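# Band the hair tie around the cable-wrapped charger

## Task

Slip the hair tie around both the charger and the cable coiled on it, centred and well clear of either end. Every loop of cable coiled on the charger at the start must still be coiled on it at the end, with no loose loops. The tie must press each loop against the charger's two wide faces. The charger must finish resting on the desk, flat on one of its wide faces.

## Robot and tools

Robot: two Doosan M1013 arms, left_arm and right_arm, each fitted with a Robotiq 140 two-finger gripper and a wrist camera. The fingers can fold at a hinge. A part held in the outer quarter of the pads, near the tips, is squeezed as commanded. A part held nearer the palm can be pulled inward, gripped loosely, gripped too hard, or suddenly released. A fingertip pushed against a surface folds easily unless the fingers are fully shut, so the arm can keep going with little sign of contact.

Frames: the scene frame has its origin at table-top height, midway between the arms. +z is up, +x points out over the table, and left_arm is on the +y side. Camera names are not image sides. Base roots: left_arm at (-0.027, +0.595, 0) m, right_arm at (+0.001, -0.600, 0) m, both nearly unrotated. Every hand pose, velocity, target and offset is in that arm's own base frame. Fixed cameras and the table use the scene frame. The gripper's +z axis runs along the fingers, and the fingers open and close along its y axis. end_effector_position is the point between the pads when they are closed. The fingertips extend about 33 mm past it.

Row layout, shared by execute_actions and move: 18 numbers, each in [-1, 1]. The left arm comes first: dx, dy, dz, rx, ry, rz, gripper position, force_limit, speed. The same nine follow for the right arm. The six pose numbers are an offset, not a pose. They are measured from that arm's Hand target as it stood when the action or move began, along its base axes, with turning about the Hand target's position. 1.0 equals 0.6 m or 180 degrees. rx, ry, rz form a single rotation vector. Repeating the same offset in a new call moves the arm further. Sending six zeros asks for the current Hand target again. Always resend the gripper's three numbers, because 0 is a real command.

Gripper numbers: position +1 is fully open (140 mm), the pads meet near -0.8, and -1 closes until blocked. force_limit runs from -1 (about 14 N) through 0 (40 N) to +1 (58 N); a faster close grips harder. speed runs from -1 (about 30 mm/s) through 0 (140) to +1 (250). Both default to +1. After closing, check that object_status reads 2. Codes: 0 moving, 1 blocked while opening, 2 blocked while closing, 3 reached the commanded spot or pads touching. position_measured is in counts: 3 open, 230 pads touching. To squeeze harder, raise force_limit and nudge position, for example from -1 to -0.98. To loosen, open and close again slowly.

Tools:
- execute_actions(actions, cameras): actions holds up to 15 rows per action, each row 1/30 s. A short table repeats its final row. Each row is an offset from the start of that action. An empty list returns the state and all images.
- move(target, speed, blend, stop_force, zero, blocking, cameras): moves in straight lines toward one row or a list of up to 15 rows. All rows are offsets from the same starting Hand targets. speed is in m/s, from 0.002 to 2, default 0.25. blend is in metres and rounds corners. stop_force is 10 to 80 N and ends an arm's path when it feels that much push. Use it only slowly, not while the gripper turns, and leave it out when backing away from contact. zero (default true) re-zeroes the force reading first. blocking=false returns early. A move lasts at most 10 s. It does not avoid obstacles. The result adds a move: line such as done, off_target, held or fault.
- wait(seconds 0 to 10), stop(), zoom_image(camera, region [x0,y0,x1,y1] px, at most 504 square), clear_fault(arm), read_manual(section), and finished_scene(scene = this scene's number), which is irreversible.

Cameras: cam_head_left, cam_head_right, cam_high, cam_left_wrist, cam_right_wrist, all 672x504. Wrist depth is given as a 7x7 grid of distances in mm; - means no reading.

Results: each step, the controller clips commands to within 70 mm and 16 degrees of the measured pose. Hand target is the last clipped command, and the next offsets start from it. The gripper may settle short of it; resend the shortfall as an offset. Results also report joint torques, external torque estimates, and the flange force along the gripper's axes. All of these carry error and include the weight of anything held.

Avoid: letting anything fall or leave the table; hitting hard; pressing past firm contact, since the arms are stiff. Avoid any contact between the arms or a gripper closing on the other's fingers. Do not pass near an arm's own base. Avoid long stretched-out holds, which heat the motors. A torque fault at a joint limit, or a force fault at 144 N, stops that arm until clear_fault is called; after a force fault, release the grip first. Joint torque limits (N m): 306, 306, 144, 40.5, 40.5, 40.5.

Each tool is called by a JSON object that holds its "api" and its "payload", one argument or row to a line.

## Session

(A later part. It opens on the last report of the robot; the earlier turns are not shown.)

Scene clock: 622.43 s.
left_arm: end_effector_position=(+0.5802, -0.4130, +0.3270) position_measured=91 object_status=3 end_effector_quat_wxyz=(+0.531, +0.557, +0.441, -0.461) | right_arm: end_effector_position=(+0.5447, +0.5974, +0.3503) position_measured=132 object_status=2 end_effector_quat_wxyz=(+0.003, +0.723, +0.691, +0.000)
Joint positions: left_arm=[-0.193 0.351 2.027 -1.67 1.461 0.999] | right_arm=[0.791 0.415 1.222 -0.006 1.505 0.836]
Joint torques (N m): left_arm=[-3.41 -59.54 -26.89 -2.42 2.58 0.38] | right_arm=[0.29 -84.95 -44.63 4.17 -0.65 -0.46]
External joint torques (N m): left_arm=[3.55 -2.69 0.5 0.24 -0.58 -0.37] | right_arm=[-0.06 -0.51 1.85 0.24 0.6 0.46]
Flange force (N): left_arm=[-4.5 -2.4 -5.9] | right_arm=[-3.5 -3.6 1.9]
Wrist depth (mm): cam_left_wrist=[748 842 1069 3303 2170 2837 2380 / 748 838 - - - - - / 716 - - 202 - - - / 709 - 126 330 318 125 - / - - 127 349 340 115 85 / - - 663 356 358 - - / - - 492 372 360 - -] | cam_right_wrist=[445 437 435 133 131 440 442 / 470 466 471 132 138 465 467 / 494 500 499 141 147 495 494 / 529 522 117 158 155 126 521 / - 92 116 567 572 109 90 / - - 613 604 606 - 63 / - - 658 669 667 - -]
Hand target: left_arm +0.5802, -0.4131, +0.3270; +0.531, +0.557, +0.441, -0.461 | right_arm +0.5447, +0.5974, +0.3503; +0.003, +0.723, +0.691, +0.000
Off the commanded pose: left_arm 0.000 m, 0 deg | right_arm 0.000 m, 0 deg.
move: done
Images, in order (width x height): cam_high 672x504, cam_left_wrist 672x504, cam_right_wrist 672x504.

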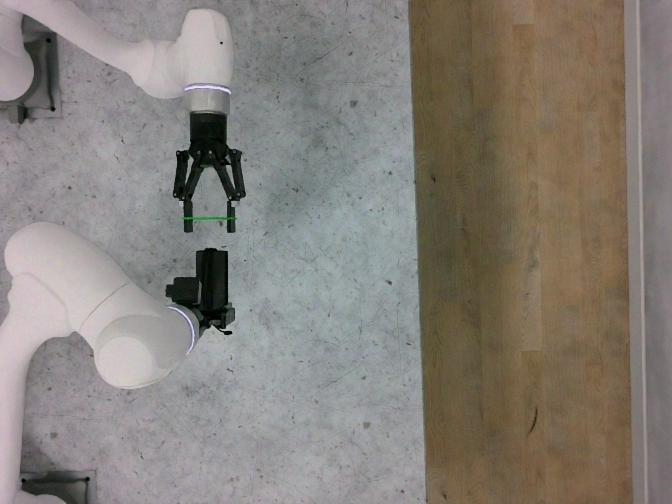

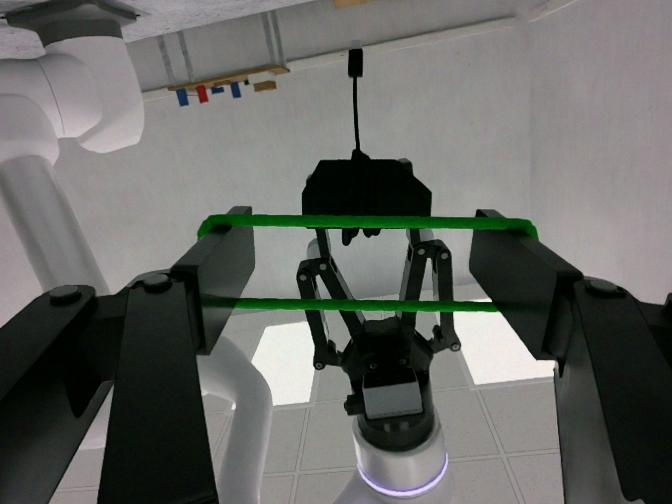

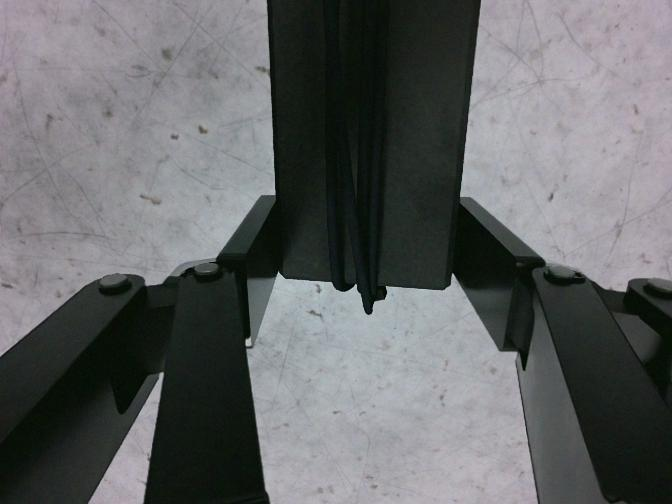

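{"api": "move", "payload": {
  "target": [
    [0.009,0,-0.002,0,0,0,0.3,0.3,-1,0,0,0,0,0,0,-1,-0.1,-1],
    [0.005,-0.1,-0.002,0,0,0,0.3,0.3,-1,0,0,0,0,0,0,-1,-0.1,-1]
  ],
  "speed": 0.06,
  "cameras": ["cam_left_wrist","cam_right_wrist","cam_high","cam_head_left"]
}}

{"api": "zoom_image", "payload": {
  "camera": "cam_left_wrist",
  "region": [150, 80, 590, 380]
}}

{"api": "zoom_image", "payload": {
  "camera": "cam_high",
  "region": [140, 180, 280, 350]
}}

Scene clock: 642.13 s.
left_arm: end_effector_position=(+0.5832, -0.4730, +0.3258) position_measured=91 object_status=3 end_effector_quat_wxyz=(+0.531, +0.557, +0.441, -0.461) | right_arm: end_effector_position=(+0.5447, +0.5974, +0.3503) position_measured=132 object_status=2 end_effector_quat_wxyz=(+0.003, +0.723, +0.691, +0.000)
Joint positions: left_arm=[-0.288 0.37 2.001 -1.739 1.395 1] | right_arm=[0.791 0.415 1.222 -0.006 1.505 0.836]
Joint torques (N m): left_arm=[-2.35 -62.23 -27.3 -2.59 2.42 0.33] | right_arm=[0.44 -84.93 -44.68 4.17 -0.69 -0.44]
External joint torques (N m): left_arm=[2.36 -2.36 0.18 0.21 -0.42 -0.32] | right_arm=[-0.21 -0.63 1.9 0.25 0.65 0.44]
Flange force (N): left_arm=[-3.9 -1.3 -4.2] | right_arm=[-3.9 -3.6 1.9]
Wrist depth (mm): cam_left_wrist=[700 938 - - - - - / 730 768 3952 - - - - / 788 - - 200 - - - / 671 - 126 142 144 124 - / - - - 281 279 114 85 / - - 638 300 299 - - / - - 528 2068 300 - -] | cam_right_wrist=[442 442 435 134 131 440 443 / 469 468 468 133 138 466 465 / 496 496 493 140 147 496 499 / 531 521 118 158 155 126 523 / - 92 116 565 560 109 90 / - - 613 603 612 - 63 / - - 665 654 654 - -]
Hand target: left_arm +0.5832, -0.4731, +0.3258; +0.531, +0.557, +0.441, -0.461 | right_arm +0.5447, +0.5974, +0.3503; +0.003, +0.723, +0.691, +0.000
Off the commanded pose: left_arm 0.000 m, 0 deg | right_arm 0.000 m, 0 deg.
move: done
Images, in order (width x height): cam_head_left 672x504, cam_high 672x504, cam_left_wrist 672x504, cam_right_wrist 672x504.

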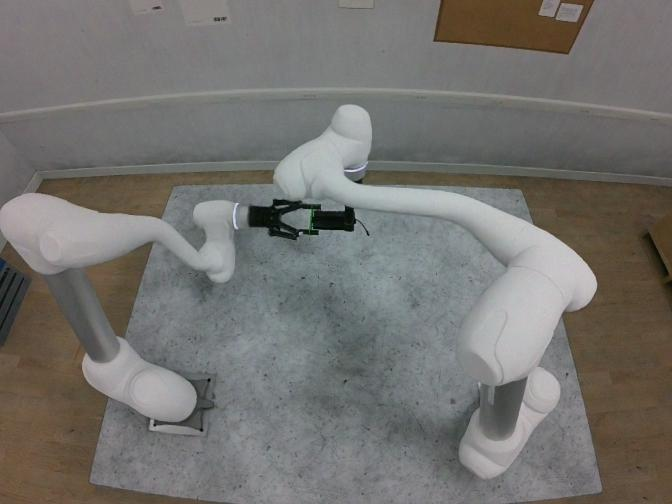

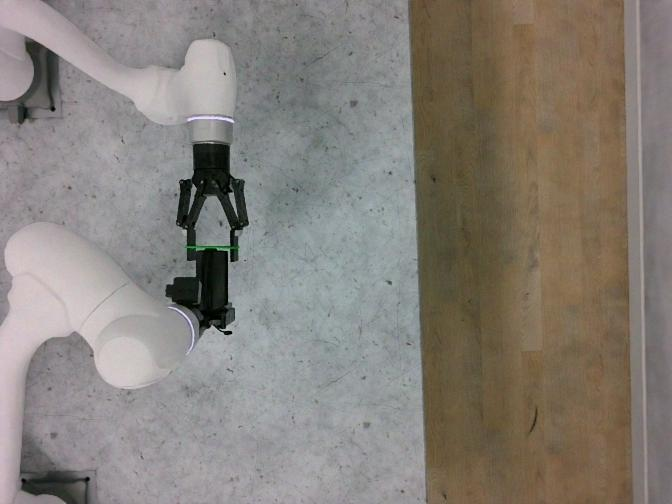

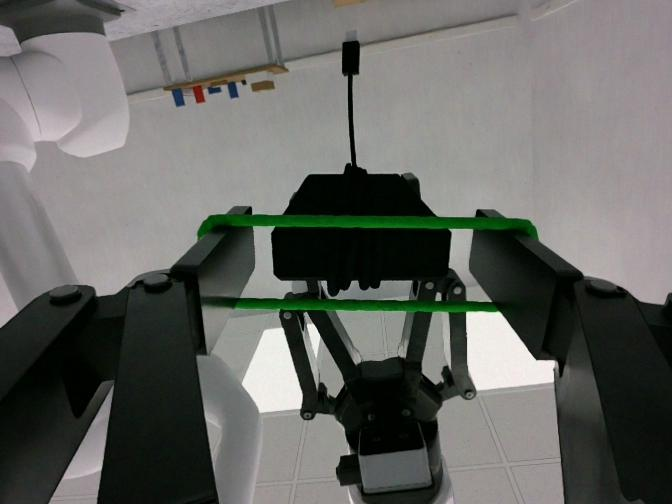

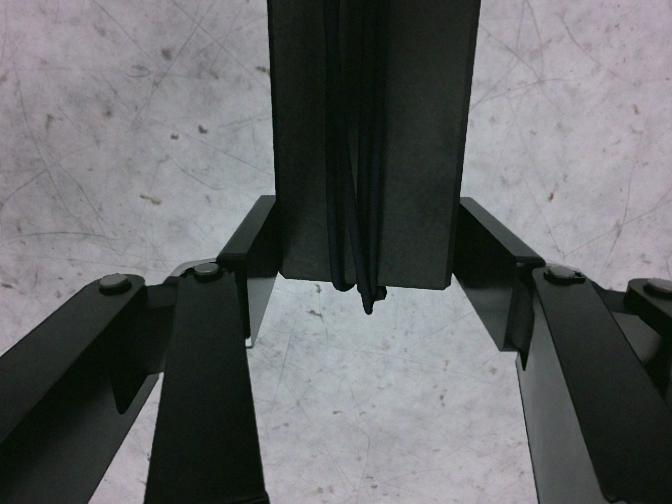

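Scaled by 1.145 from the camera's 672x504 image, which has a finer 960x720 frame.

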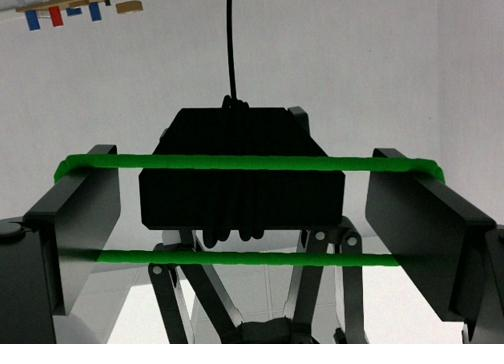

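Scaled by 2.965 from the camera's 672x504 image, which has a finer 960x720 frame.

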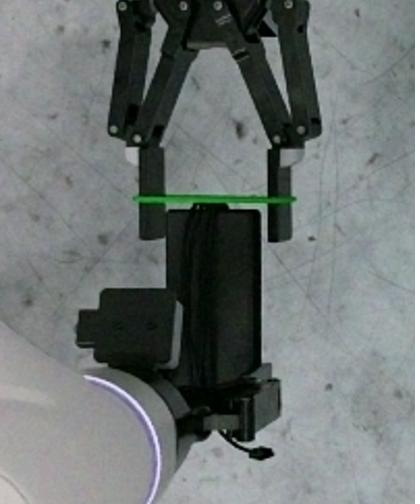

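{"api": "move", "payload": {
  "target": [
    [0,0,-0.0065,0,0,0,0.3,0.3,-1,0,0,0,0,0,0,-1,-0.1,-1],
    [-0.0013,-0.035,-0.0065,0,0,0,0.3,0.3,-1,0,0,0,0,0,0,-1,-0.1,-1]
  ],
  "speed": 0.04,
  "cameras": ["cam_left_wrist","cam_high"]
}}

{"api": "zoom_image", "payload": {
  "camera": "cam_left_wrist",
  "region": [150, 80, 590, 380]
}}

{"api": "zoom_image", "payload": {
  "camera": "cam_high",
  "region": [140, 180, 280, 350]
}}

Scene clock: 651.73 s.
left_arm: end_effector_position=(+0.5824, -0.4940, +0.3219) position_measured=91 object_status=3 end_effector_quat_wxyz=(+0.531, +0.557, +0.441, -0.461) | right_arm: end_effector_position=(+0.5447, +0.5974, +0.3503) position_measured=132 object_status=2 end_effector_quat_wxyz=(+0.003, +0.723, +0.691, +0.000)
Joint positions: left_arm=[-0.32 0.38 1.995 -1.764 1.373 1.008] | right_arm=[0.791 0.415 1.222 -0.006 1.505 0.836]
Joint torques (N m): left_arm=[-3.87 -62.46 -27.36 -2.63 2.25 0.31] | right_arm=[1.48 -85.35 -45.3 4.58 -1 -0.45]
External joint torques (N m): left_arm=[3.86 -3.03 0.52 0.22 -0.23 -0.3] | right_arm=[-1.54 -0.24 2.49 -0.17 0.96 0.45]
Flange force (N): left_arm=[-4.6 -1.8 -7.1] | right_arm=[-5.4 -2.7 2.4]
Wrist depth (mm): cam_left_wrist=[700 938 3074 - - - - / 712 802 - - 3405 - - / - 3117 - - - - - / 661 - 124 - 123 125 2236 / - - 127 256 251 114 85 / - - 673 275 273 - - / - - 527 284 274 - -] | cam_right_wrist=[448 442 435 137 132 439 440 / 467 473 461 142 140 470 465 / 499 497 492 142 147 499 497 / 531 522 118 158 155 126 521 / - 92 116 565 567 109 91 / - - 610 607 612 - 63 / - - 665 667 658 - -]
Hand target: left_arm +0.5824, -0.4941, +0.3219; +0.531, +0.557, +0.441, -0.461 | right_arm +0.5447, +0.5974, +0.3503; +0.003, +0.723, +0.691, +0.000
Off the commanded pose: left_arm 0.000 m, 0 deg | right_arm 0.000 m, 0 deg.
move: done
Images, in order (width x height): cam_high 672x504, cam_left_wrist 672x504.

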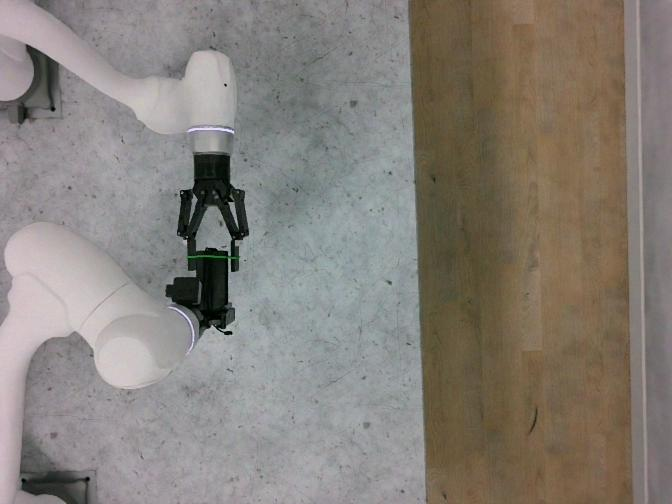

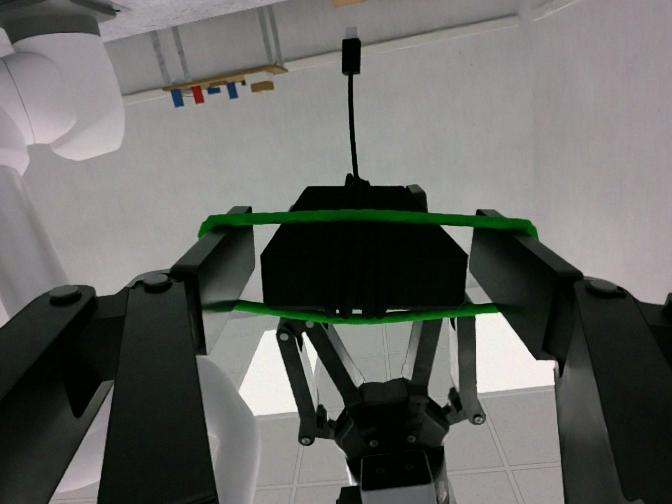

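Scaled by 1.145 from the camera's 672x504 image, which has a finer 960x720 frame.

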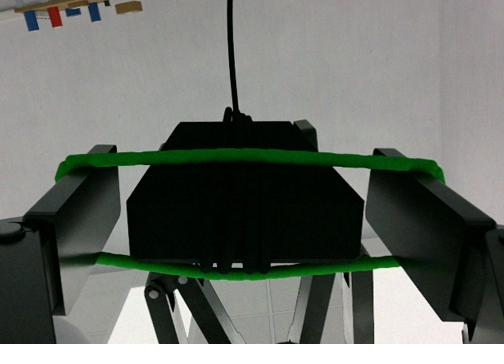

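Scaled by 2.965 from the camera's 672x504 image, which has a finer 960x720 frame.

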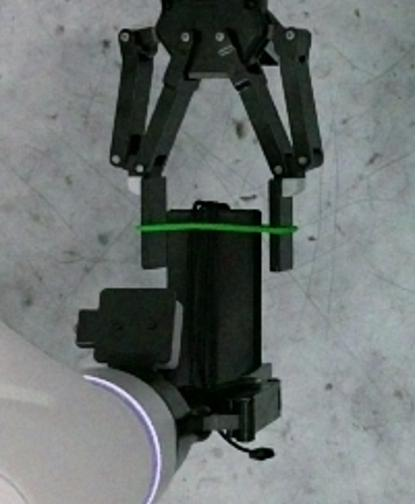

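{"api": "move", "payload": {
  "target": [-0.0035,-0.075,0,0,0,0,0.3,0.3,-1,0,0,0,0,0,0,-1,-0.1,-1],
  "speed": 0.04,
  "cameras": ["cam_left_wrist","cam_high","cam_right_wrist"]
}}

{"api": "zoom_image", "payload": {
  "camera": "cam_right_wrist",
  "region": [200, 0, 560, 320]
}}

{"api": "zoom_image", "payload": {
  "camera": "cam_high",
  "region": [140, 180, 280, 350]
}}

Scene clock: 658.00 s.
left_arm: end_effector_position=(+0.5803, -0.5390, +0.3219) position_measured=91 object_status=3 end_effector_quat_wxyz=(+0.531, +0.557, +0.441, -0.461) | right_arm: end_effector_position=(+0.5447, +0.5974, +0.3503) position_measured=132 object_status=2 end_effector_quat_wxyz=(+0.003, +0.723, +0.691, +0.000)
Joint positions: left_arm=[-0.389 0.394 1.972 -1.814 1.324 1.01] | right_arm=[0.791 0.415 1.222 -0.006 1.505 0.836]
Joint torques (N m): left_arm=[-3.25 -63.89 -27.62 -2.56 2.26 0.38] | right_arm=[0.54 -85.64 -45.17 4.39 -0.77 -0.43]
External joint torques (N m): left_arm=[3.54 -3.54 0.12 0.02 -0.24 -0.37] | right_arm=[-0.4 0.64 2.52 0 0.73 0.43]
Flange force (N): left_arm=[-5.4 -1.2 -6.4] | right_arm=[-3.5 -3.0 2.9]
Wrist depth (mm): cam_left_wrist=[671 954 3751 234 3816 2699 - / 687 2213 3816 - - 2487 - / - - - 193 2459 3570 1702 / - - 126 114 130 130 1892 / - - 83 - 82 107 85 / - - 225 80 221 84 - / - - 529 236 235 - -] | cam_right_wrist=[443 440 142 134 132 129 440 / 468 470 150 141 139 461 468 / 493 496 496 148 147 492 495 / 530 522 118 158 154 126 524 / - 92 116 568 565 109 90 / - - 603 603 609 - 63 / - - 654 661 656 - -]
Hand target: left_arm +0.5803, -0.5391, +0.3219; +0.531, +0.557, +0.441, -0.461 | right_arm +0.5447, +0.5974, +0.3503; +0.003, +0.723, +0.691, +0.000
Off the commanded pose: left_arm 0.000 m, 0 deg | right_arm 0.000 m, 0 deg.
move: done
Images, in order (width x height): cam_high 672x504, cam_left_wrist 672x504, cam_right_wrist 672x504.

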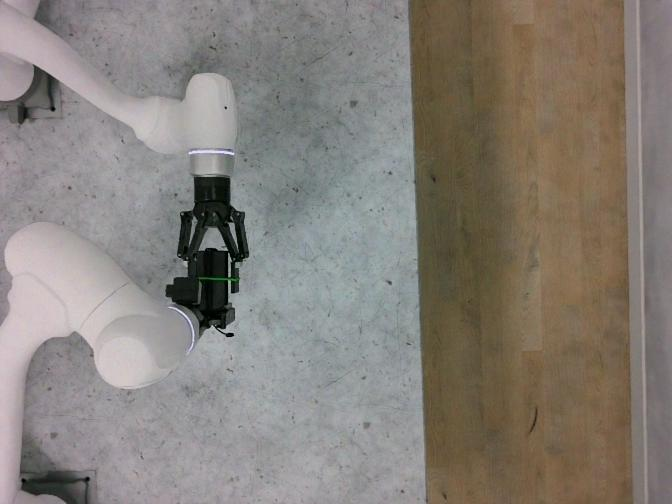

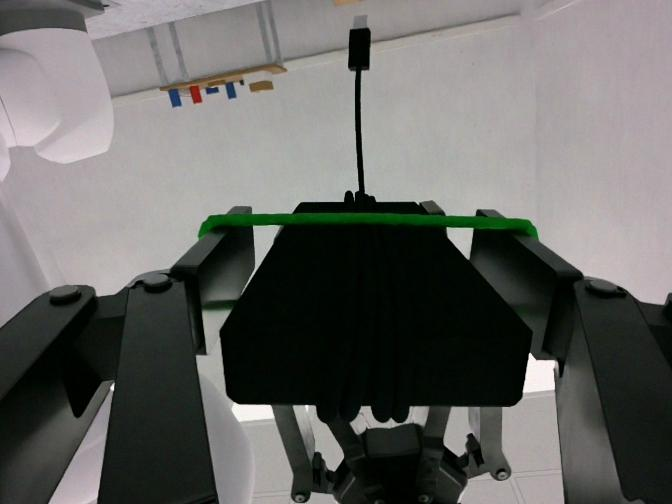

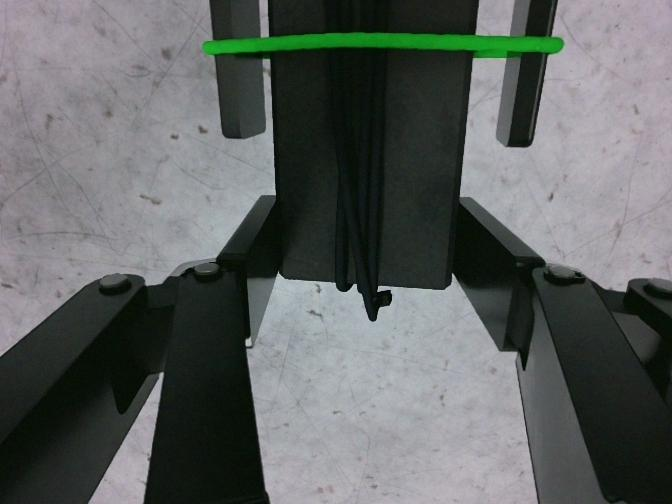

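Scaled by 1.400 from the camera's 672x504 image, which has a finer 960x720 frame.

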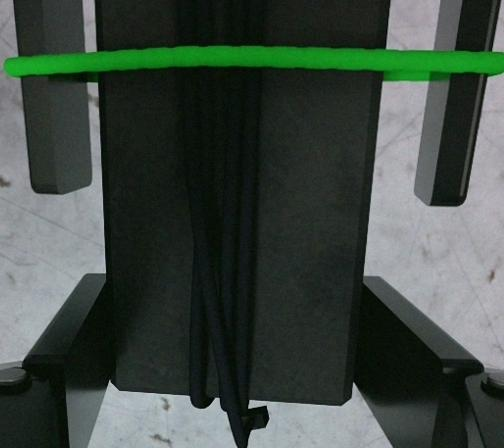

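Scaled by 2.965 from the camera's 672x504 image, which has a finer 960x720 frame.

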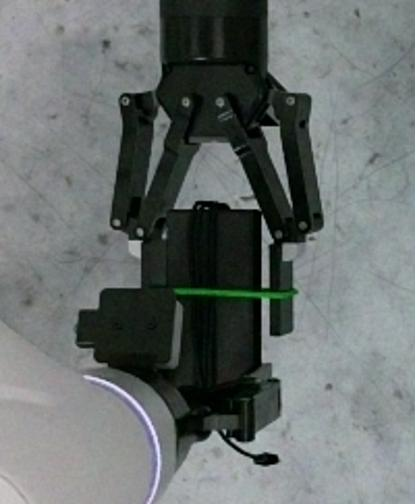

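{"api": "move", "payload": {
  "target": [
    [-0.0006,-0.012,0,0,0,0,0.3,0.3,-1,0,0,0,0,0,0,-1,-0.1,-1],
    [-0.0006,-0.012,0,0,0,0,0.07,0.3,-1,0,0,0,0,0,0,-1,-0.1,-1],
    [0.001,0.025,0,0,0,0,0.07,0.3,-1,0,0,0,0,0,0,-1,-0.1,-1]
  ],
  "speed": 0.03,
  "cameras": ["cam_left_wrist","cam_right_wrist"]
}}

{"api": "zoom_image", "payload": {
  "camera": "cam_right_wrist",
  "region": [200, 0, 560, 320]
}}

Scene clock: 667.87 s.
left_arm: end_effector_position=(+0.5809, -0.5241, +0.3219) position_measured=121 object_status=3 end_effector_quat_wxyz=(+0.531, +0.557, +0.441, -0.461) | right_arm: end_effector_position=(+0.5447, +0.5974, +0.3503) position_measured=132 object_status=2 end_effector_quat_wxyz=(+0.003, +0.723, +0.691, +0.000)
Joint positions: left_arm=[-0.367 0.389 1.981 -1.797 1.34 1.01] | right_arm=[0.791 0.415 1.222 -0.006 1.505 0.836]
Joint torques (N m): left_arm=[-2.21 -63.57 -27.29 -2.69 2.29 0.37] | right_arm=[0.24 -85.6 -44.8 4.1 -0.52 -0.45]
External joint torques (N m): left_arm=[2.15 -3 0.17 0.18 -0.26 -0.36] | right_arm=[-0.22 0.19 2.04 0.31 0.48 0.45]
Flange force (N): left_arm=[-4.8 -1.6 -4.3] | right_arm=[-3.2 -3.0 2.5]
Wrist depth (mm): cam_left_wrist=[673 855 - 2766 2951 - - / 689 2766 - 2874 - 4176 - / - - - - - - 2330 / 611 4176 122 116 125 123 2191 / - - 98 95 97 95 - / - - - 239 238 - - / - - 2170 255 254 - -] | cam_right_wrist=[442 441 142 134 132 436 441 / 472 464 462 141 139 464 467 / 501 498 498 149 147 496 492 / 528 525 118 158 155 126 518 / - 92 116 561 564 109 90 / - - 612 606 618 - 63 / - - 652 667 656 - -]
Hand target: left_arm +0.5809, -0.5241, +0.3219; +0.531, +0.557, +0.441, -0.461 | right_arm +0.5447, +0.5974, +0.3503; +0.003, +0.723, +0.691, +0.000
Off the commanded pose: left_arm 0.000 m, 0 deg | right_arm 0.000 m, 0 deg.
move: done
Images, in order (width x height): cam_left_wrist 672x504, cam_right_wrist 672x504.

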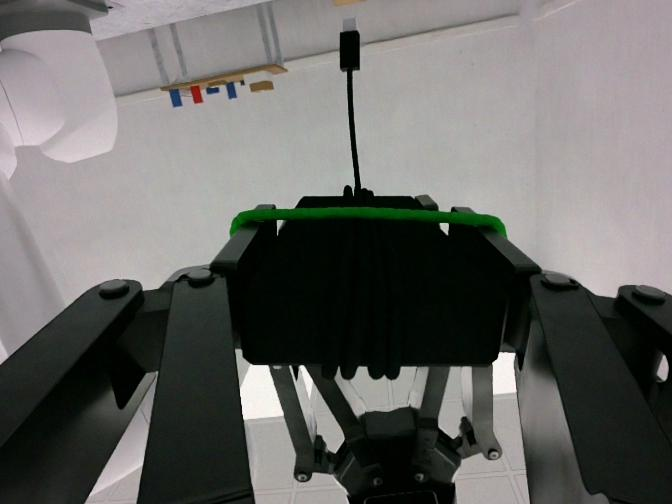

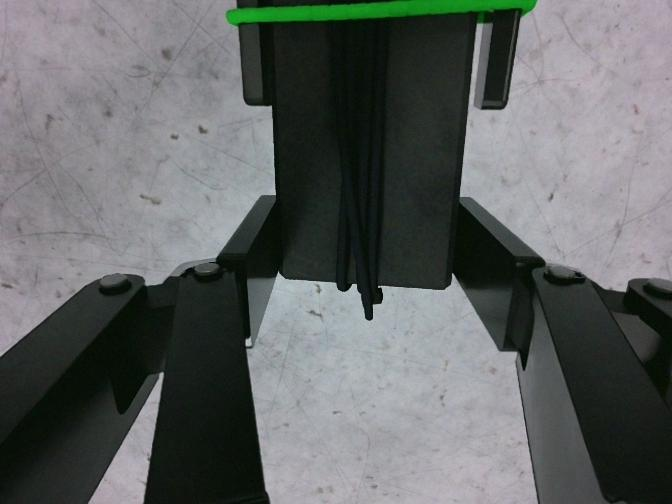

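Scaled by 1.400 from the camera's 672x504 image, which has a finer 960x720 frame.

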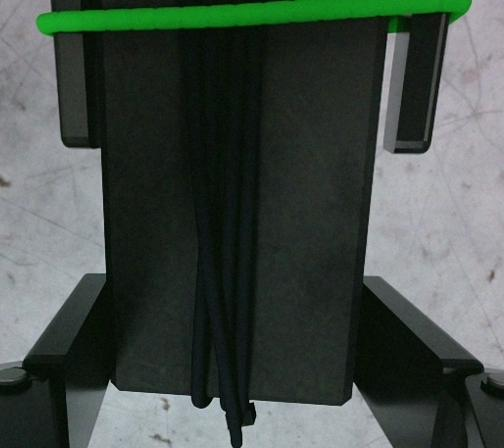

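{"api": "move", "payload": {
  "target": [
    [0,0,0,0,0,0,0.3,0.3,-1,0,0,0,0,0,0,-1,-0.1,-1],
    [-0.0016,-0.0368,0,0,0,0,0.3,0.3,-1,0,0,0,0,0,0,-1,-0.1,-1],
    [-0.0016,-0.0368,0,0,0,0,-1,-0.5,-1,0,0,0,0,0,0,-1,-0.1,-1]
  ],
  "speed": 0.03,
  "cameras": ["cam_left_wrist","cam_right_wrist"]
}}

{"api": "wait", "payload": {
  "seconds": 0.5
}}

{"api": "zoom_image", "payload": {
  "camera": "cam_right_wrist",
  "region": [200, 0, 560, 320]
}}

Scene clock: 731.80 s.
left_arm: end_effector_position=(+0.5799, -0.5462, +0.3219) position_measured=130 object_status=0 end_effector_quat_wxyz=(+0.531, +0.557, +0.441, -0.461) | right_arm: end_effector_position=(+0.5447, +0.5973, +0.3503) position_measured=132 object_status=2 end_effector_quat_wxyz=(+0.003, +0.723, +0.691, +0.000)
Joint positions: left_arm=[-0.4 0.397 1.968 -1.821 1.317 1.011] | right_arm=[0.791 0.415 1.222 -0.006 1.505 0.836]
Joint torques (N m): left_arm=[-0.82 -63.93 -34.36 -6.22 0.08 0.38] | right_arm=[11.88 -83.68 -42.5 8.97 0.23 -0.52]
External joint torques (N m): left_arm=[0.75 -3.8 6.75 3.64 1.95 -0.37] | right_arm=[-11.81 -1.04 -0.05 -4.59 -0.28 0.52]
Flange force (N): left_arm=[-4.9 -13.3 -12.5] | right_arm=[-10.8 9.2 0.4]
Wrist depth (mm): cam_left_wrist=[663 882 2837 229 - 2802 1876 / 673 - 2732 3117 3513 3117 2128 / - 2991 - 3255 3117 - - / - - 122 116 139 113 1994 / - - - - - - - / - - - - - - - / - - - 230 228 - -] | cam_right_wrist=[445 443 141 134 132 439 442 / 471 469 150 142 137 468 466 / 503 498 495 149 146 490 494 / 526 530 118 159 155 126 516 / - 92 116 569 563 109 90 / - - 603 607 606 - 63 / - - 659 654 654 - -]
Hand target: left_arm +0.5799, -0.5462, +0.3219; +0.531, +0.557, +0.441, -0.461 | right_arm +0.5447, +0.5974, +0.3503; +0.003, +0.723, +0.691, +0.000
Off the commanded pose: left_arm 0.000 m, 0 deg | right_arm 0.000 m, 0 deg.
move: done
Images, in order (width x height): cam_left_wrist 672x504, cam_right_wrist 672x504.

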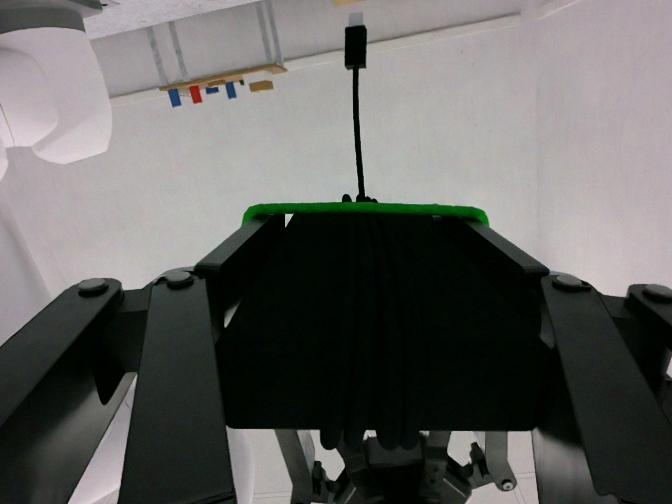

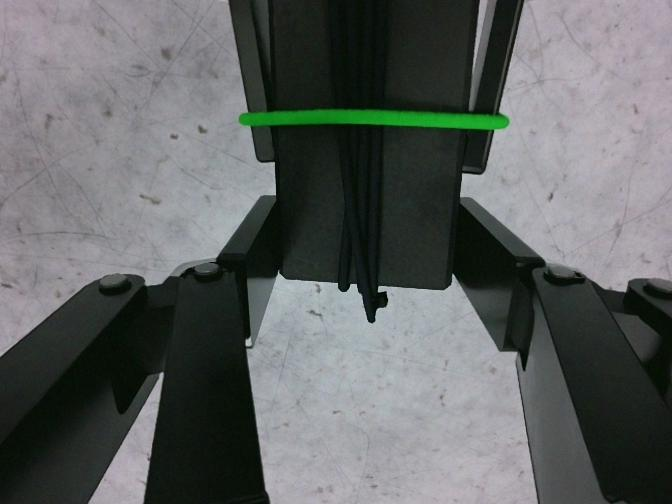

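Scene clock: 732.30 s.
left_arm: end_effector_position=(+0.5799, -0.5462, +0.3219) position_measured=130 object_status=2 end_effector_quat_wxyz=(+0.531, +0.557, +0.441, -0.461) | right_arm: end_effector_position=(+0.5447, +0.5974, +0.3503) position_measured=132 object_status=2 end_effector_quat_wxyz=(+0.003, +0.723, +0.691, +0.000)
Joint positions: left_arm=[-0.4 0.397 1.968 -1.821 1.317 1.011] | right_arm=[0.791 0.415 1.222 -0.006 1.505 0.836]
Joint torques (N m): left_arm=[-1.23 -64.07 -33.64 -5.87 0.48 0.36] | right_arm=[10.47 -83.77 -42.97 8.41 0.01 -0.51]
External joint torques (N m): left_arm=[1.5 -3.57 6.19 3.31 1.55 -0.36] | right_arm=[-10.43 -0.81 0.53 -4.04 -0.05 0.51]
Flange force (N): left_arm=[-4.7 -11.8 -12.4] | right_arm=[-10.3 7.3 1.0]
Wrist depth (mm): cam_left_wrist=[671 934 2380 3513 - 2991 - / 681 2991 2991 - 4024 - - / - - - 3208 - 2213 2667 / - - 122 116 138 114 - / - - - - - - - / - - - - - - - / - - - 231 227 - -] | cam_right_wrist=[445 445 141 135 132 436 442 / 471 466 150 142 139 465 473 / 499 495 489 148 146 495 493 / 532 523 118 159 155 126 519 / - 92 116 568 575 109 91 / - - 609 607 607 - 63 / - - 656 658 661 - -]
Hand target: left_arm +0.5799, -0.5462, +0.3219; +0.531, +0.557, +0.441, -0.461 | right_arm +0.5447, +0.5974, +0.3503; +0.003, +0.723, +0.691, +0.000
Tool commands: left_gripper/position=-1.0 left_gripper/force_limit=-0.5 left_gripper/speed=-1.0 right_gripper/position=-1.0 right_gripper/force_limit=-0.1 right_gripper/speed=-1.0
Off the commanded pose: left_arm 0.000 m, 0 deg | right_arm 0.000 m, 0 deg.
wait: 0.50 s; at rest by 0.17 s

Scaled by 1.400 from the camera's 672x504 image, which has a finer 960x720 frame.
This view is cut from an older image: the scene may have changed since it was taken.

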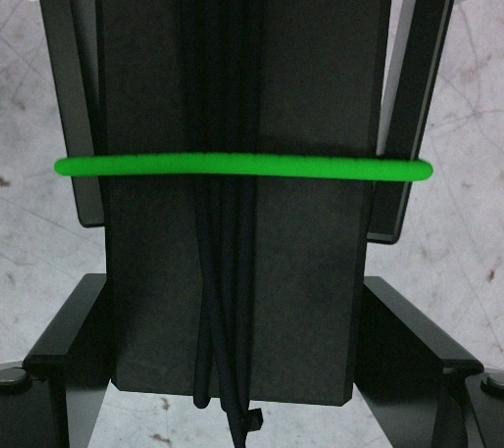

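{"api": "move", "payload": {
  "target": [
    [0,0,0,0,0,0,0.12,-0.5,-1,0,0,0,0,0,0,-1,-0.1,-1],
    [0.0006,0.017,0,0,0,0,0.12,-0.5,-1,0,0,0,0,0,0,-1,-0.1,-1]
  ],
  "speed": 0.03,
  "cameras": ["cam_right_wrist"]
}}

{"api": "move", "payload": {
  "target": [
    [0,0,0,0,0,0,-1,-0.5,-1,0,0,0,0,0,0,-1,-0.1,-1]
  ],
  "speed": 0.03,
  "cameras": ["cam_right_wrist"]
}}

Scene clock: 744.13 s.
left_arm: end_effector_position=(+0.5803, -0.5360, +0.3219) position_measured=114 object_status=3 end_effector_quat_wxyz=(+0.531, +0.557, +0.441, -0.461) | right_arm: end_effector_position=(+0.5447, +0.5974, +0.3503) position_measured=132 object_status=2 end_effector_quat_wxyz=(+0.003, +0.723, +0.691, +0.000)
Joint positions: left_arm=[-0.385 0.393 1.974 -1.811 1.327 1.01] | right_arm=[0.791 0.415 1.222 -0.006 1.505 0.836]
Joint torques (N m): left_arm=[-2.58 -64.42 -27.59 -2.74 2.58 0.39] | right_arm=[0.44 -84.73 -44.72 4.17 -0.66 -0.45]
External joint torques (N m): left_arm=[2.62 -2.79 0.12 0.2 -0.55 -0.38] | right_arm=[-0.4 -0.55 1.99 0.22 0.61 0.45]
Flange force (N): left_arm=[-4.6 -1.0 -4.7] | right_arm=[-4.1 -3.5 2.1]
Wrist depth (mm): cam_left_wrist=[677 2354 - - - 3952 - / 689 3074 2544 - - 3255 2191 / - - - 3162 - 2837 2191 / - - 122 125 143 125 - / - - 85 - 84 84 - / - - 88 87 88 - - / - - - 240 239 - -] | cam_right_wrist=[443 444 142 134 132 436 441 / 463 468 152 142 139 462 473 / 497 498 492 146 146 498 492 / 525 519 118 158 155 126 523 / - 92 116 564 564 109 90 / - - 606 601 607 - 63 / - - 658 656 665 - -]
Hand target: left_arm +0.5803, -0.5360, +0.3219; +0.531, +0.557, +0.441, -0.461 | right_arm +0.5447, +0.5974, +0.3503; +0.003, +0.723, +0.691, +0.000
Off the commanded pose: left_arm 0.000 m, 0 deg | right_arm 0.000 m, 0 deg.
move: done
Images, in order (width x height): cam_right_wrist 672x504.

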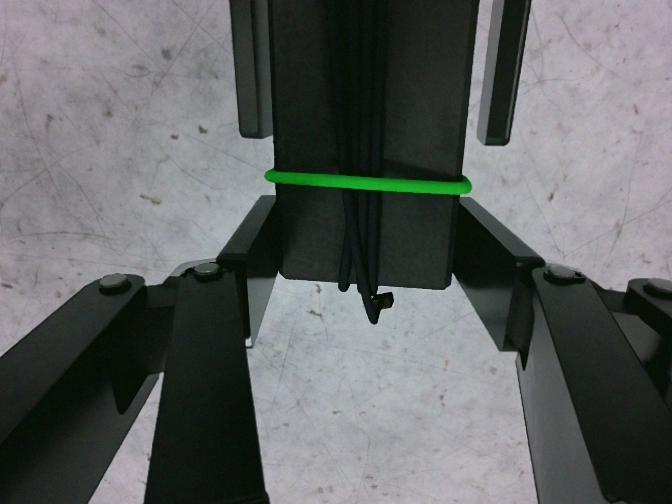

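Scene clock: 744.83 s.
left_arm: end_effector_position=(+0.5802, -0.5360, +0.3218) position_measured=131 object_status=0 end_effector_quat_wxyz=(+0.531, +0.558, +0.441, -0.461) | right_arm: end_effector_position=(+0.5448, +0.5974, +0.3503) position_measured=132 object_status=2 end_effector_quat_wxyz=(+0.003, +0.723, +0.691, +0.000)
Joint positions: left_arm=[-0.385 0.393 1.975 -1.81 1.327 1.01] | right_arm=[0.791 0.415 1.222 -0.006 1.505 0.836]
Joint torques (N m): left_arm=[0.23 -63.7 -32.81 -5.66 0.45 0.34] | right_arm=[8.84 -84.11 -42.35 7.58 0.59 -0.47]
External joint torques (N m): left_arm=[-0.12 -3.45 5.39 3.12 1.58 -0.33] | right_arm=[-8.56 -0.82 -0.26 -3.17 -0.63 0.47]
Flange force (N): left_arm=[-4.7 -11.3 -9.1] | right_arm=[-7.7 6.6 0.7]
Wrist depth (mm): cam_left_wrist=[667 896 - - 2699 - - / 709 1892 - - 3117 2699 - / - - - 177 3032 - 2170 / 640 - 122 116 139 113 - / - - 85 85 84 84 - / - - 88 225 88 - - / - - - 241 236 - -] | cam_right_wrist=[445 440 142 135 132 440 440 / 471 465 149 142 138 466 468 / 497 498 496 147 147 497 494 / 533 517 117 158 155 126 518 / - 92 116 571 568 109 90 / - - 610 604 609 - 63 / - - 656 654 661 - -]
Hand target: left_arm +0.5803, -0.5360, +0.3219; +0.531, +0.557, +0.441, -0.461 | right_arm +0.5447, +0.5974, +0.3503; +0.003, +0.723, +0.691, +0.000
Off the commanded pose: left_arm 0.000 m, 0 deg | right_arm 0.000 m, 0 deg.
move: done
Images, in order (width x height): cam_right_wrist 672x504.

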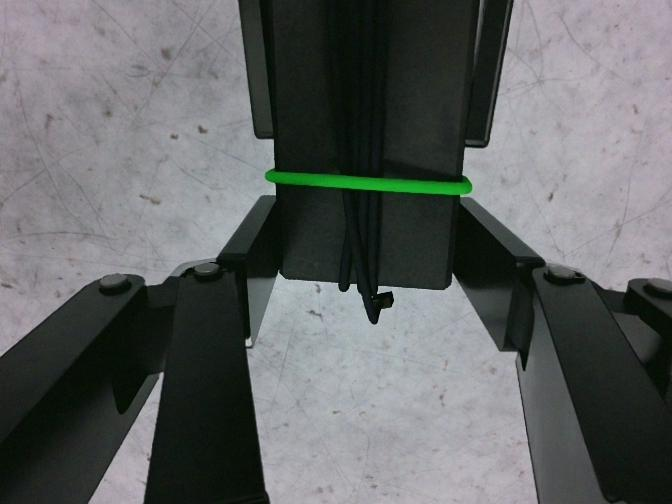

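{"api": "move", "payload": {
  "target": [
    [0,0,0,0,0,0,0.3,-0.5,-1,0,0,0,0,0,0,-1,-0.1,-1],
    [0.015,0.3,0,0,0,0,0.3,-0.5,-1,0,0,0,0,0,0,-1,-0.1,-1],
    [0.015,0.35,0.15,0,0,0,0.3,-0.5,-1,0,-0.15,-0.3,0,0,0,-1,-0.1,-1]
  ],
  "speed": [0.05,0.08,0.15],
  "cameras": ["cam_left_wrist","cam_right_wrist","cam_high"]
}}

{"api": "zoom_image", "payload": {
  "camera": "cam_right_wrist",
  "region": [200, 0, 560, 330]
}}

{"api": "zoom_image", "payload": {
  "camera": "cam_left_wrist",
  "region": [250, 0, 500, 250]
}}

Scene clock: 758.70 s.
left_arm: end_effector_position=(+0.5893, -0.3260, +0.4118) position_measured=91 object_status=3 end_effector_quat_wxyz=(+0.531, +0.557, +0.441, -0.461) | right_arm: end_effector_position=(+0.5448, +0.5074, +0.1703) position_measured=132 object_status=2 end_effector_quat_wxyz=(+0.003, +0.723, +0.691, +0.000)
Joint positions: left_arm=[-0.047 0.256 1.961 -1.563 1.563 0.833] | right_arm=[0.706 0.383 1.601 -0.007 1.157 0.753]
Joint torques (N m): left_arm=[-2.94 -54.27 -31.5 -2.36 2.16 0.25] | right_arm=[0.13 -77.89 -41.07 3.84 -0.47 -0.41]
External joint torques (N m): left_arm=[2.95 -3.01 0.61 0.19 -0.5 -0.24] | right_arm=[-0.18 -1.02 1.79 0.19 0.43 0.41]
Flange force (N): left_arm=[-4.0 -4.6 -4.2] | right_arm=[-3.4 -3.8 0.4]
Wrist depth (mm): cam_left_wrist=[796 871 - 418 3303 - - / 766 934 - 434 - - - / 771 3117 - 444 - - - / 790 788 347 417 472 125 - / - - 351 502 3689 115 85 / - - - 2191 - - - / - - - 2088 2068 - -] | cam_right_wrist=[276 276 273 135 132 275 274 / 292 292 291 142 139 292 290 / 310 309 306 146 146 309 310 / 330 327 118 158 154 126 323 / - 92 116 352 353 109 91 / - - 380 380 379 - 63 / - - 414 410 409 - -]
Hand target: left_arm +0.5893, -0.3260, +0.4119; +0.531, +0.557, +0.441, -0.461 | right_arm +0.5447, +0.5074, +0.1703; +0.003, +0.723, +0.691, +0.000
Off the commanded pose: left_arm 0.000 m, 0 deg | right_arm 0.000 m, 0 deg.
move: done
Images, in order (width x height): cam_high 672x504, cam_left_wrist 672x504, cam_right_wrist 672x504.

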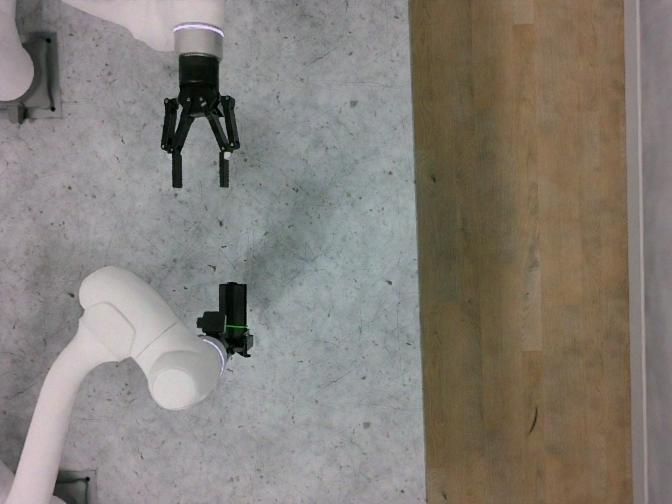

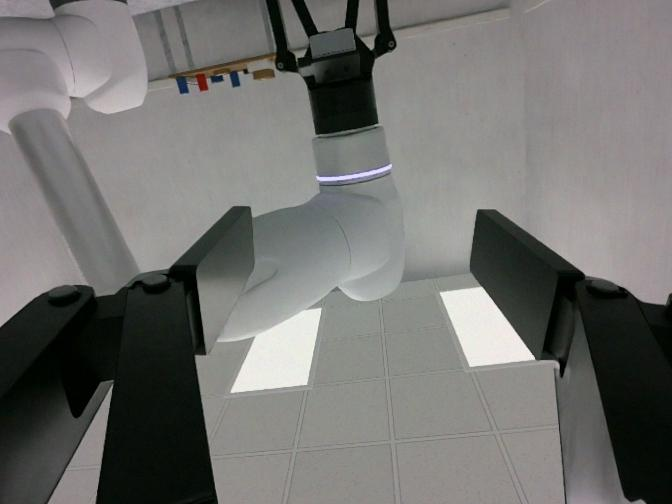

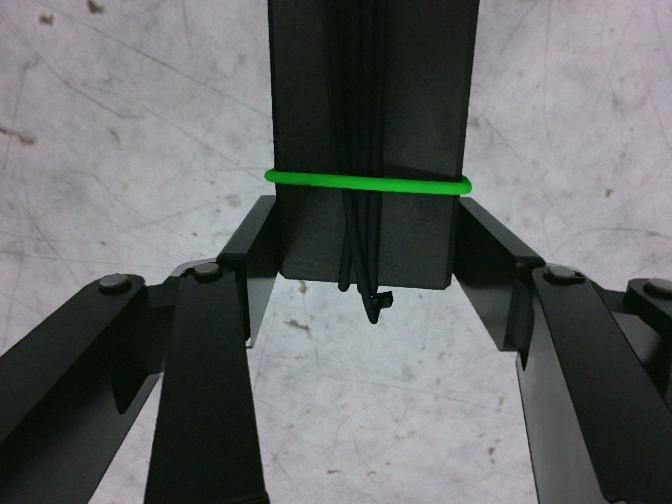

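Scaled by 1.400 from the camera's 672x504 image, which has a finer 960x720 frame.

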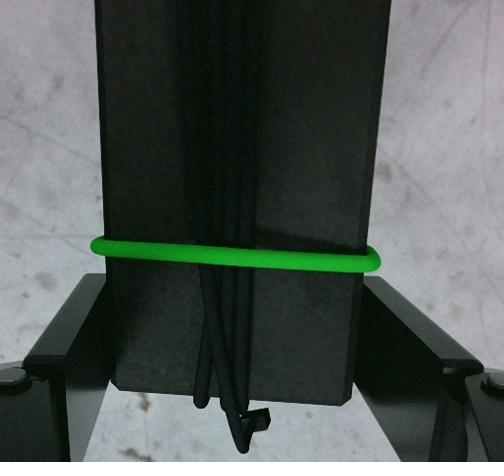

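Scaled by 2.016 from the camera's 672x504 image, which has a finer 960x720 frame.

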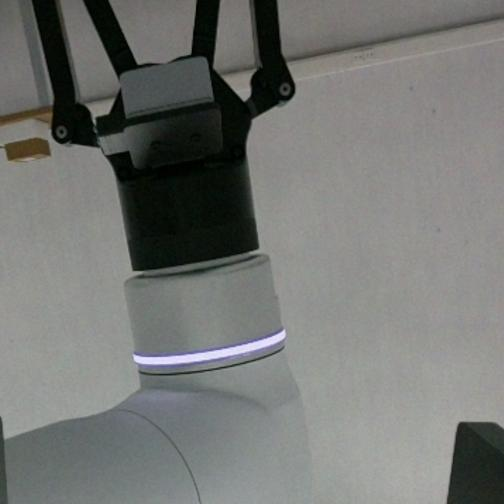

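Tie's on. Place with a forward drag.

{"api": "move", "payload": {
  "target": [
    [0,0,0,0,0,0,0.3,-0.5,-1,0,0.01,-0.1,0,0,0,-1,-0.1,-1],
    [0,0,0,0,0,0,0.3,-0.5,-1,0,0.14,-0.205,0,0,0,-1,-0.1,-1],
    [0,0,0,0,0,0,0.3,-0.5,-1,0,0.14,-0.2155,0,0,0,-1,-0.1,-1],
    [0,0,0,0,0,0,0.3,-0.5,-1,0,0.14,-0.2155,0,0,0,0.2,-1,-1]
  ],
  "speed": [0.1,0.06,0.02,0.02]
}}

{"api": "move", "payload": {
  "target": [0,0,0,0,0,0,0.3,-0.5,-1,0,-0.02,0.3,0,0,0,0.2,-1,-1],
  "speed": 0.12,
  "cameras": ["cam_right_wrist","cam_head_left"]
}}

{"api": "zoom_image", "payload": {
  "camera": "cam_right_wrist",
  "region": [200, 0, 520, 320]
}}

{"api": "zoom_image", "payload": {
  "camera": "cam_head_left",
  "region": [290, 200, 400, 310]
}}

Scene clock: 768.90 s.
left_arm: end_effector_position=(+0.5893, -0.3260, +0.4119) position_measured=91 object_status=3 end_effector_quat_wxyz=(+0.531, +0.557, +0.441, -0.461) | right_arm: end_effector_position=(+0.5447, +0.5914, +0.0409) position_measured=104 object_status=0 end_effector_quat_wxyz=(+0.003, +0.723, +0.691, +0.000)
Joint positions: left_arm=[-0.047 0.256 1.961 -1.563 1.563 0.833] | right_arm=[0.786 0.567 1.574 -0.007 1.001 0.834]
Joint torques (N m): left_arm=[-2.77 -55.01 -31.46 -2.39 2.2 0.3] | right_arm=[0.41 -89.41 -35.98 3.42 -0.51 -0.41]
External joint torques (N m): left_arm=[2.75 -2.45 0.22 0.2 -0.53 -0.29] | right_arm=[-0.24 -3.86 -0.21 0.32 0.47 0.41]
Flange force (N): left_arm=[-3.5 -3.1 -3.9] | right_arm=[-3.2 -2.9 -4.2]
Wrist depth (mm): cam_left_wrist=[788 871 - 327 - - - / 738 246 271 320 - - 2354 / 239 240 272 354 3117 3208 2305 / - 267 127 - 4024 148 - / - - 3303 - 3032 115 85 / - - - 2432 - - - / - - - - 1892 - -] | cam_right_wrist=[158 158 158 132 131 157 157 / 167 166 167 138 138 166 166 / 177 177 175 146 146 176 176 / 185 186 158 156 156 127 187 / - 89 198 201 200 118 79 / - - 215 216 217 212 - / - - 234 233 233 229 -]
Hand target: left_arm +0.5893, -0.3260, +0.4119; +0.531, +0.557, +0.441, -0.461 | right_arm +0.5447, +0.5914, +0.0410; +0.003, +0.723, +0.691, +0.000
Off the commanded pose: left_arm 0.000 m, 0 deg | right_arm 0.000 m, 0 deg.
move: done

Scene clock: 770.80 s.
left_arm: end_effector_position=(+0.5893, -0.3260, +0.4119) position_measured=91 object_status=3 end_effector_quat_wxyz=(+0.531, +0.557, +0.441, -0.461) | right_arm: end_effector_position=(+0.5447, +0.5794, +0.2209) position_measured=104 object_status=3 end_effector_quat_wxyz=(+0.003, +0.723, +0.691, +0.000)
Joint positions: left_arm=[-0.047 0.256 1.961 -1.563 1.563 0.833] | right_arm=[0.775 0.432 1.433 -0.006 1.277 0.821]
Joint torques (N m): left_arm=[-2.95 -55.11 -31.32 -2.39 2.14 0.34] | right_arm=[0.46 -81.23 -40.96 3.9 -0.49 -0.42]
External joint torques (N m): left_arm=[2.83 -2.3 0.17 0.2 -0.48 -0.33] | right_arm=[-0.42 -4.12 -0.08 0.34 0.45 0.42]
Flange force (N): left_arm=[-3.4 -2.8 -4.1] | right_arm=[-4.5 -3.8 -2.8]
Wrist depth (mm): cam_left_wrist=[799 885 3032 350 358 2912 2380 / 774 907 - 381 - - 2049 / 761 - - 380 - - - / 726 - 127 391 407 136 2128 / - - 320 362 426 115 84 / - - 312 467 3032 - - / - - - - 2108 - -] | cam_right_wrist=[323 321 323 297 323 322 321 / 342 342 341 314 341 342 340 / 365 361 361 361 361 359 361 / 387 374 159 385 385 127 382 / - 89 408 413 412 110 79 / - - 445 442 440 - - / - - 484 478 478 - -]
Hand target: left_arm +0.5893, -0.3260, +0.4119; +0.531, +0.557, +0.441, -0.461 | right_arm +0.5447, +0.5794, +0.2210; +0.003, +0.723, +0.691, +0.000
Off the commanded pose: left_arm 0.000 m, 0 deg | right_arm 0.000 m, 0 deg.
move: done
Images, in order (width x height): cam_head_left 672x504, cam_right_wrist 672x504.

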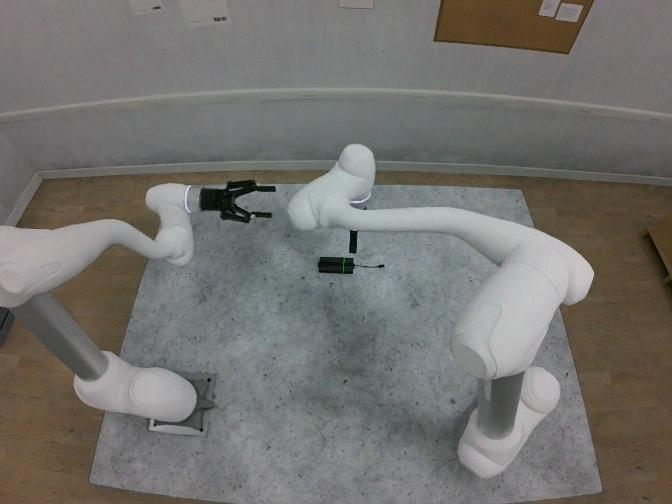

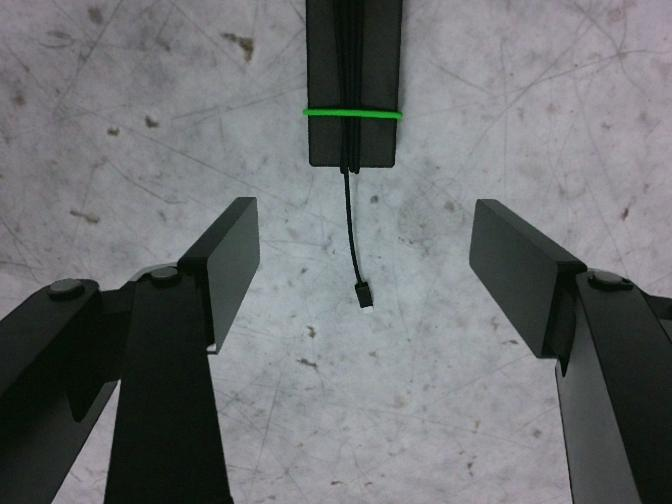

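Scaled by 1.575 from the camera's 672x504 image, which has a finer 960x720 frame.

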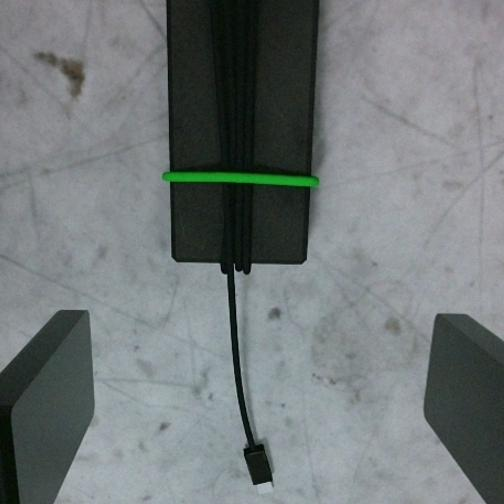

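Scaled by 4.582 from the camera's 672x504 image, which has a finer 960x720 frame.

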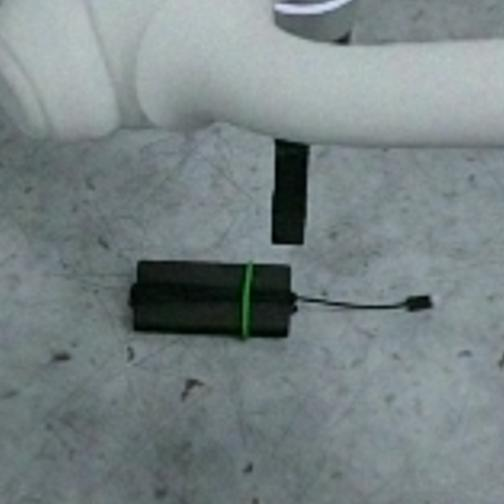

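{"api": "finished_scene", "payload": {
  "scene": 1
}}

The scene is finished: the task was done.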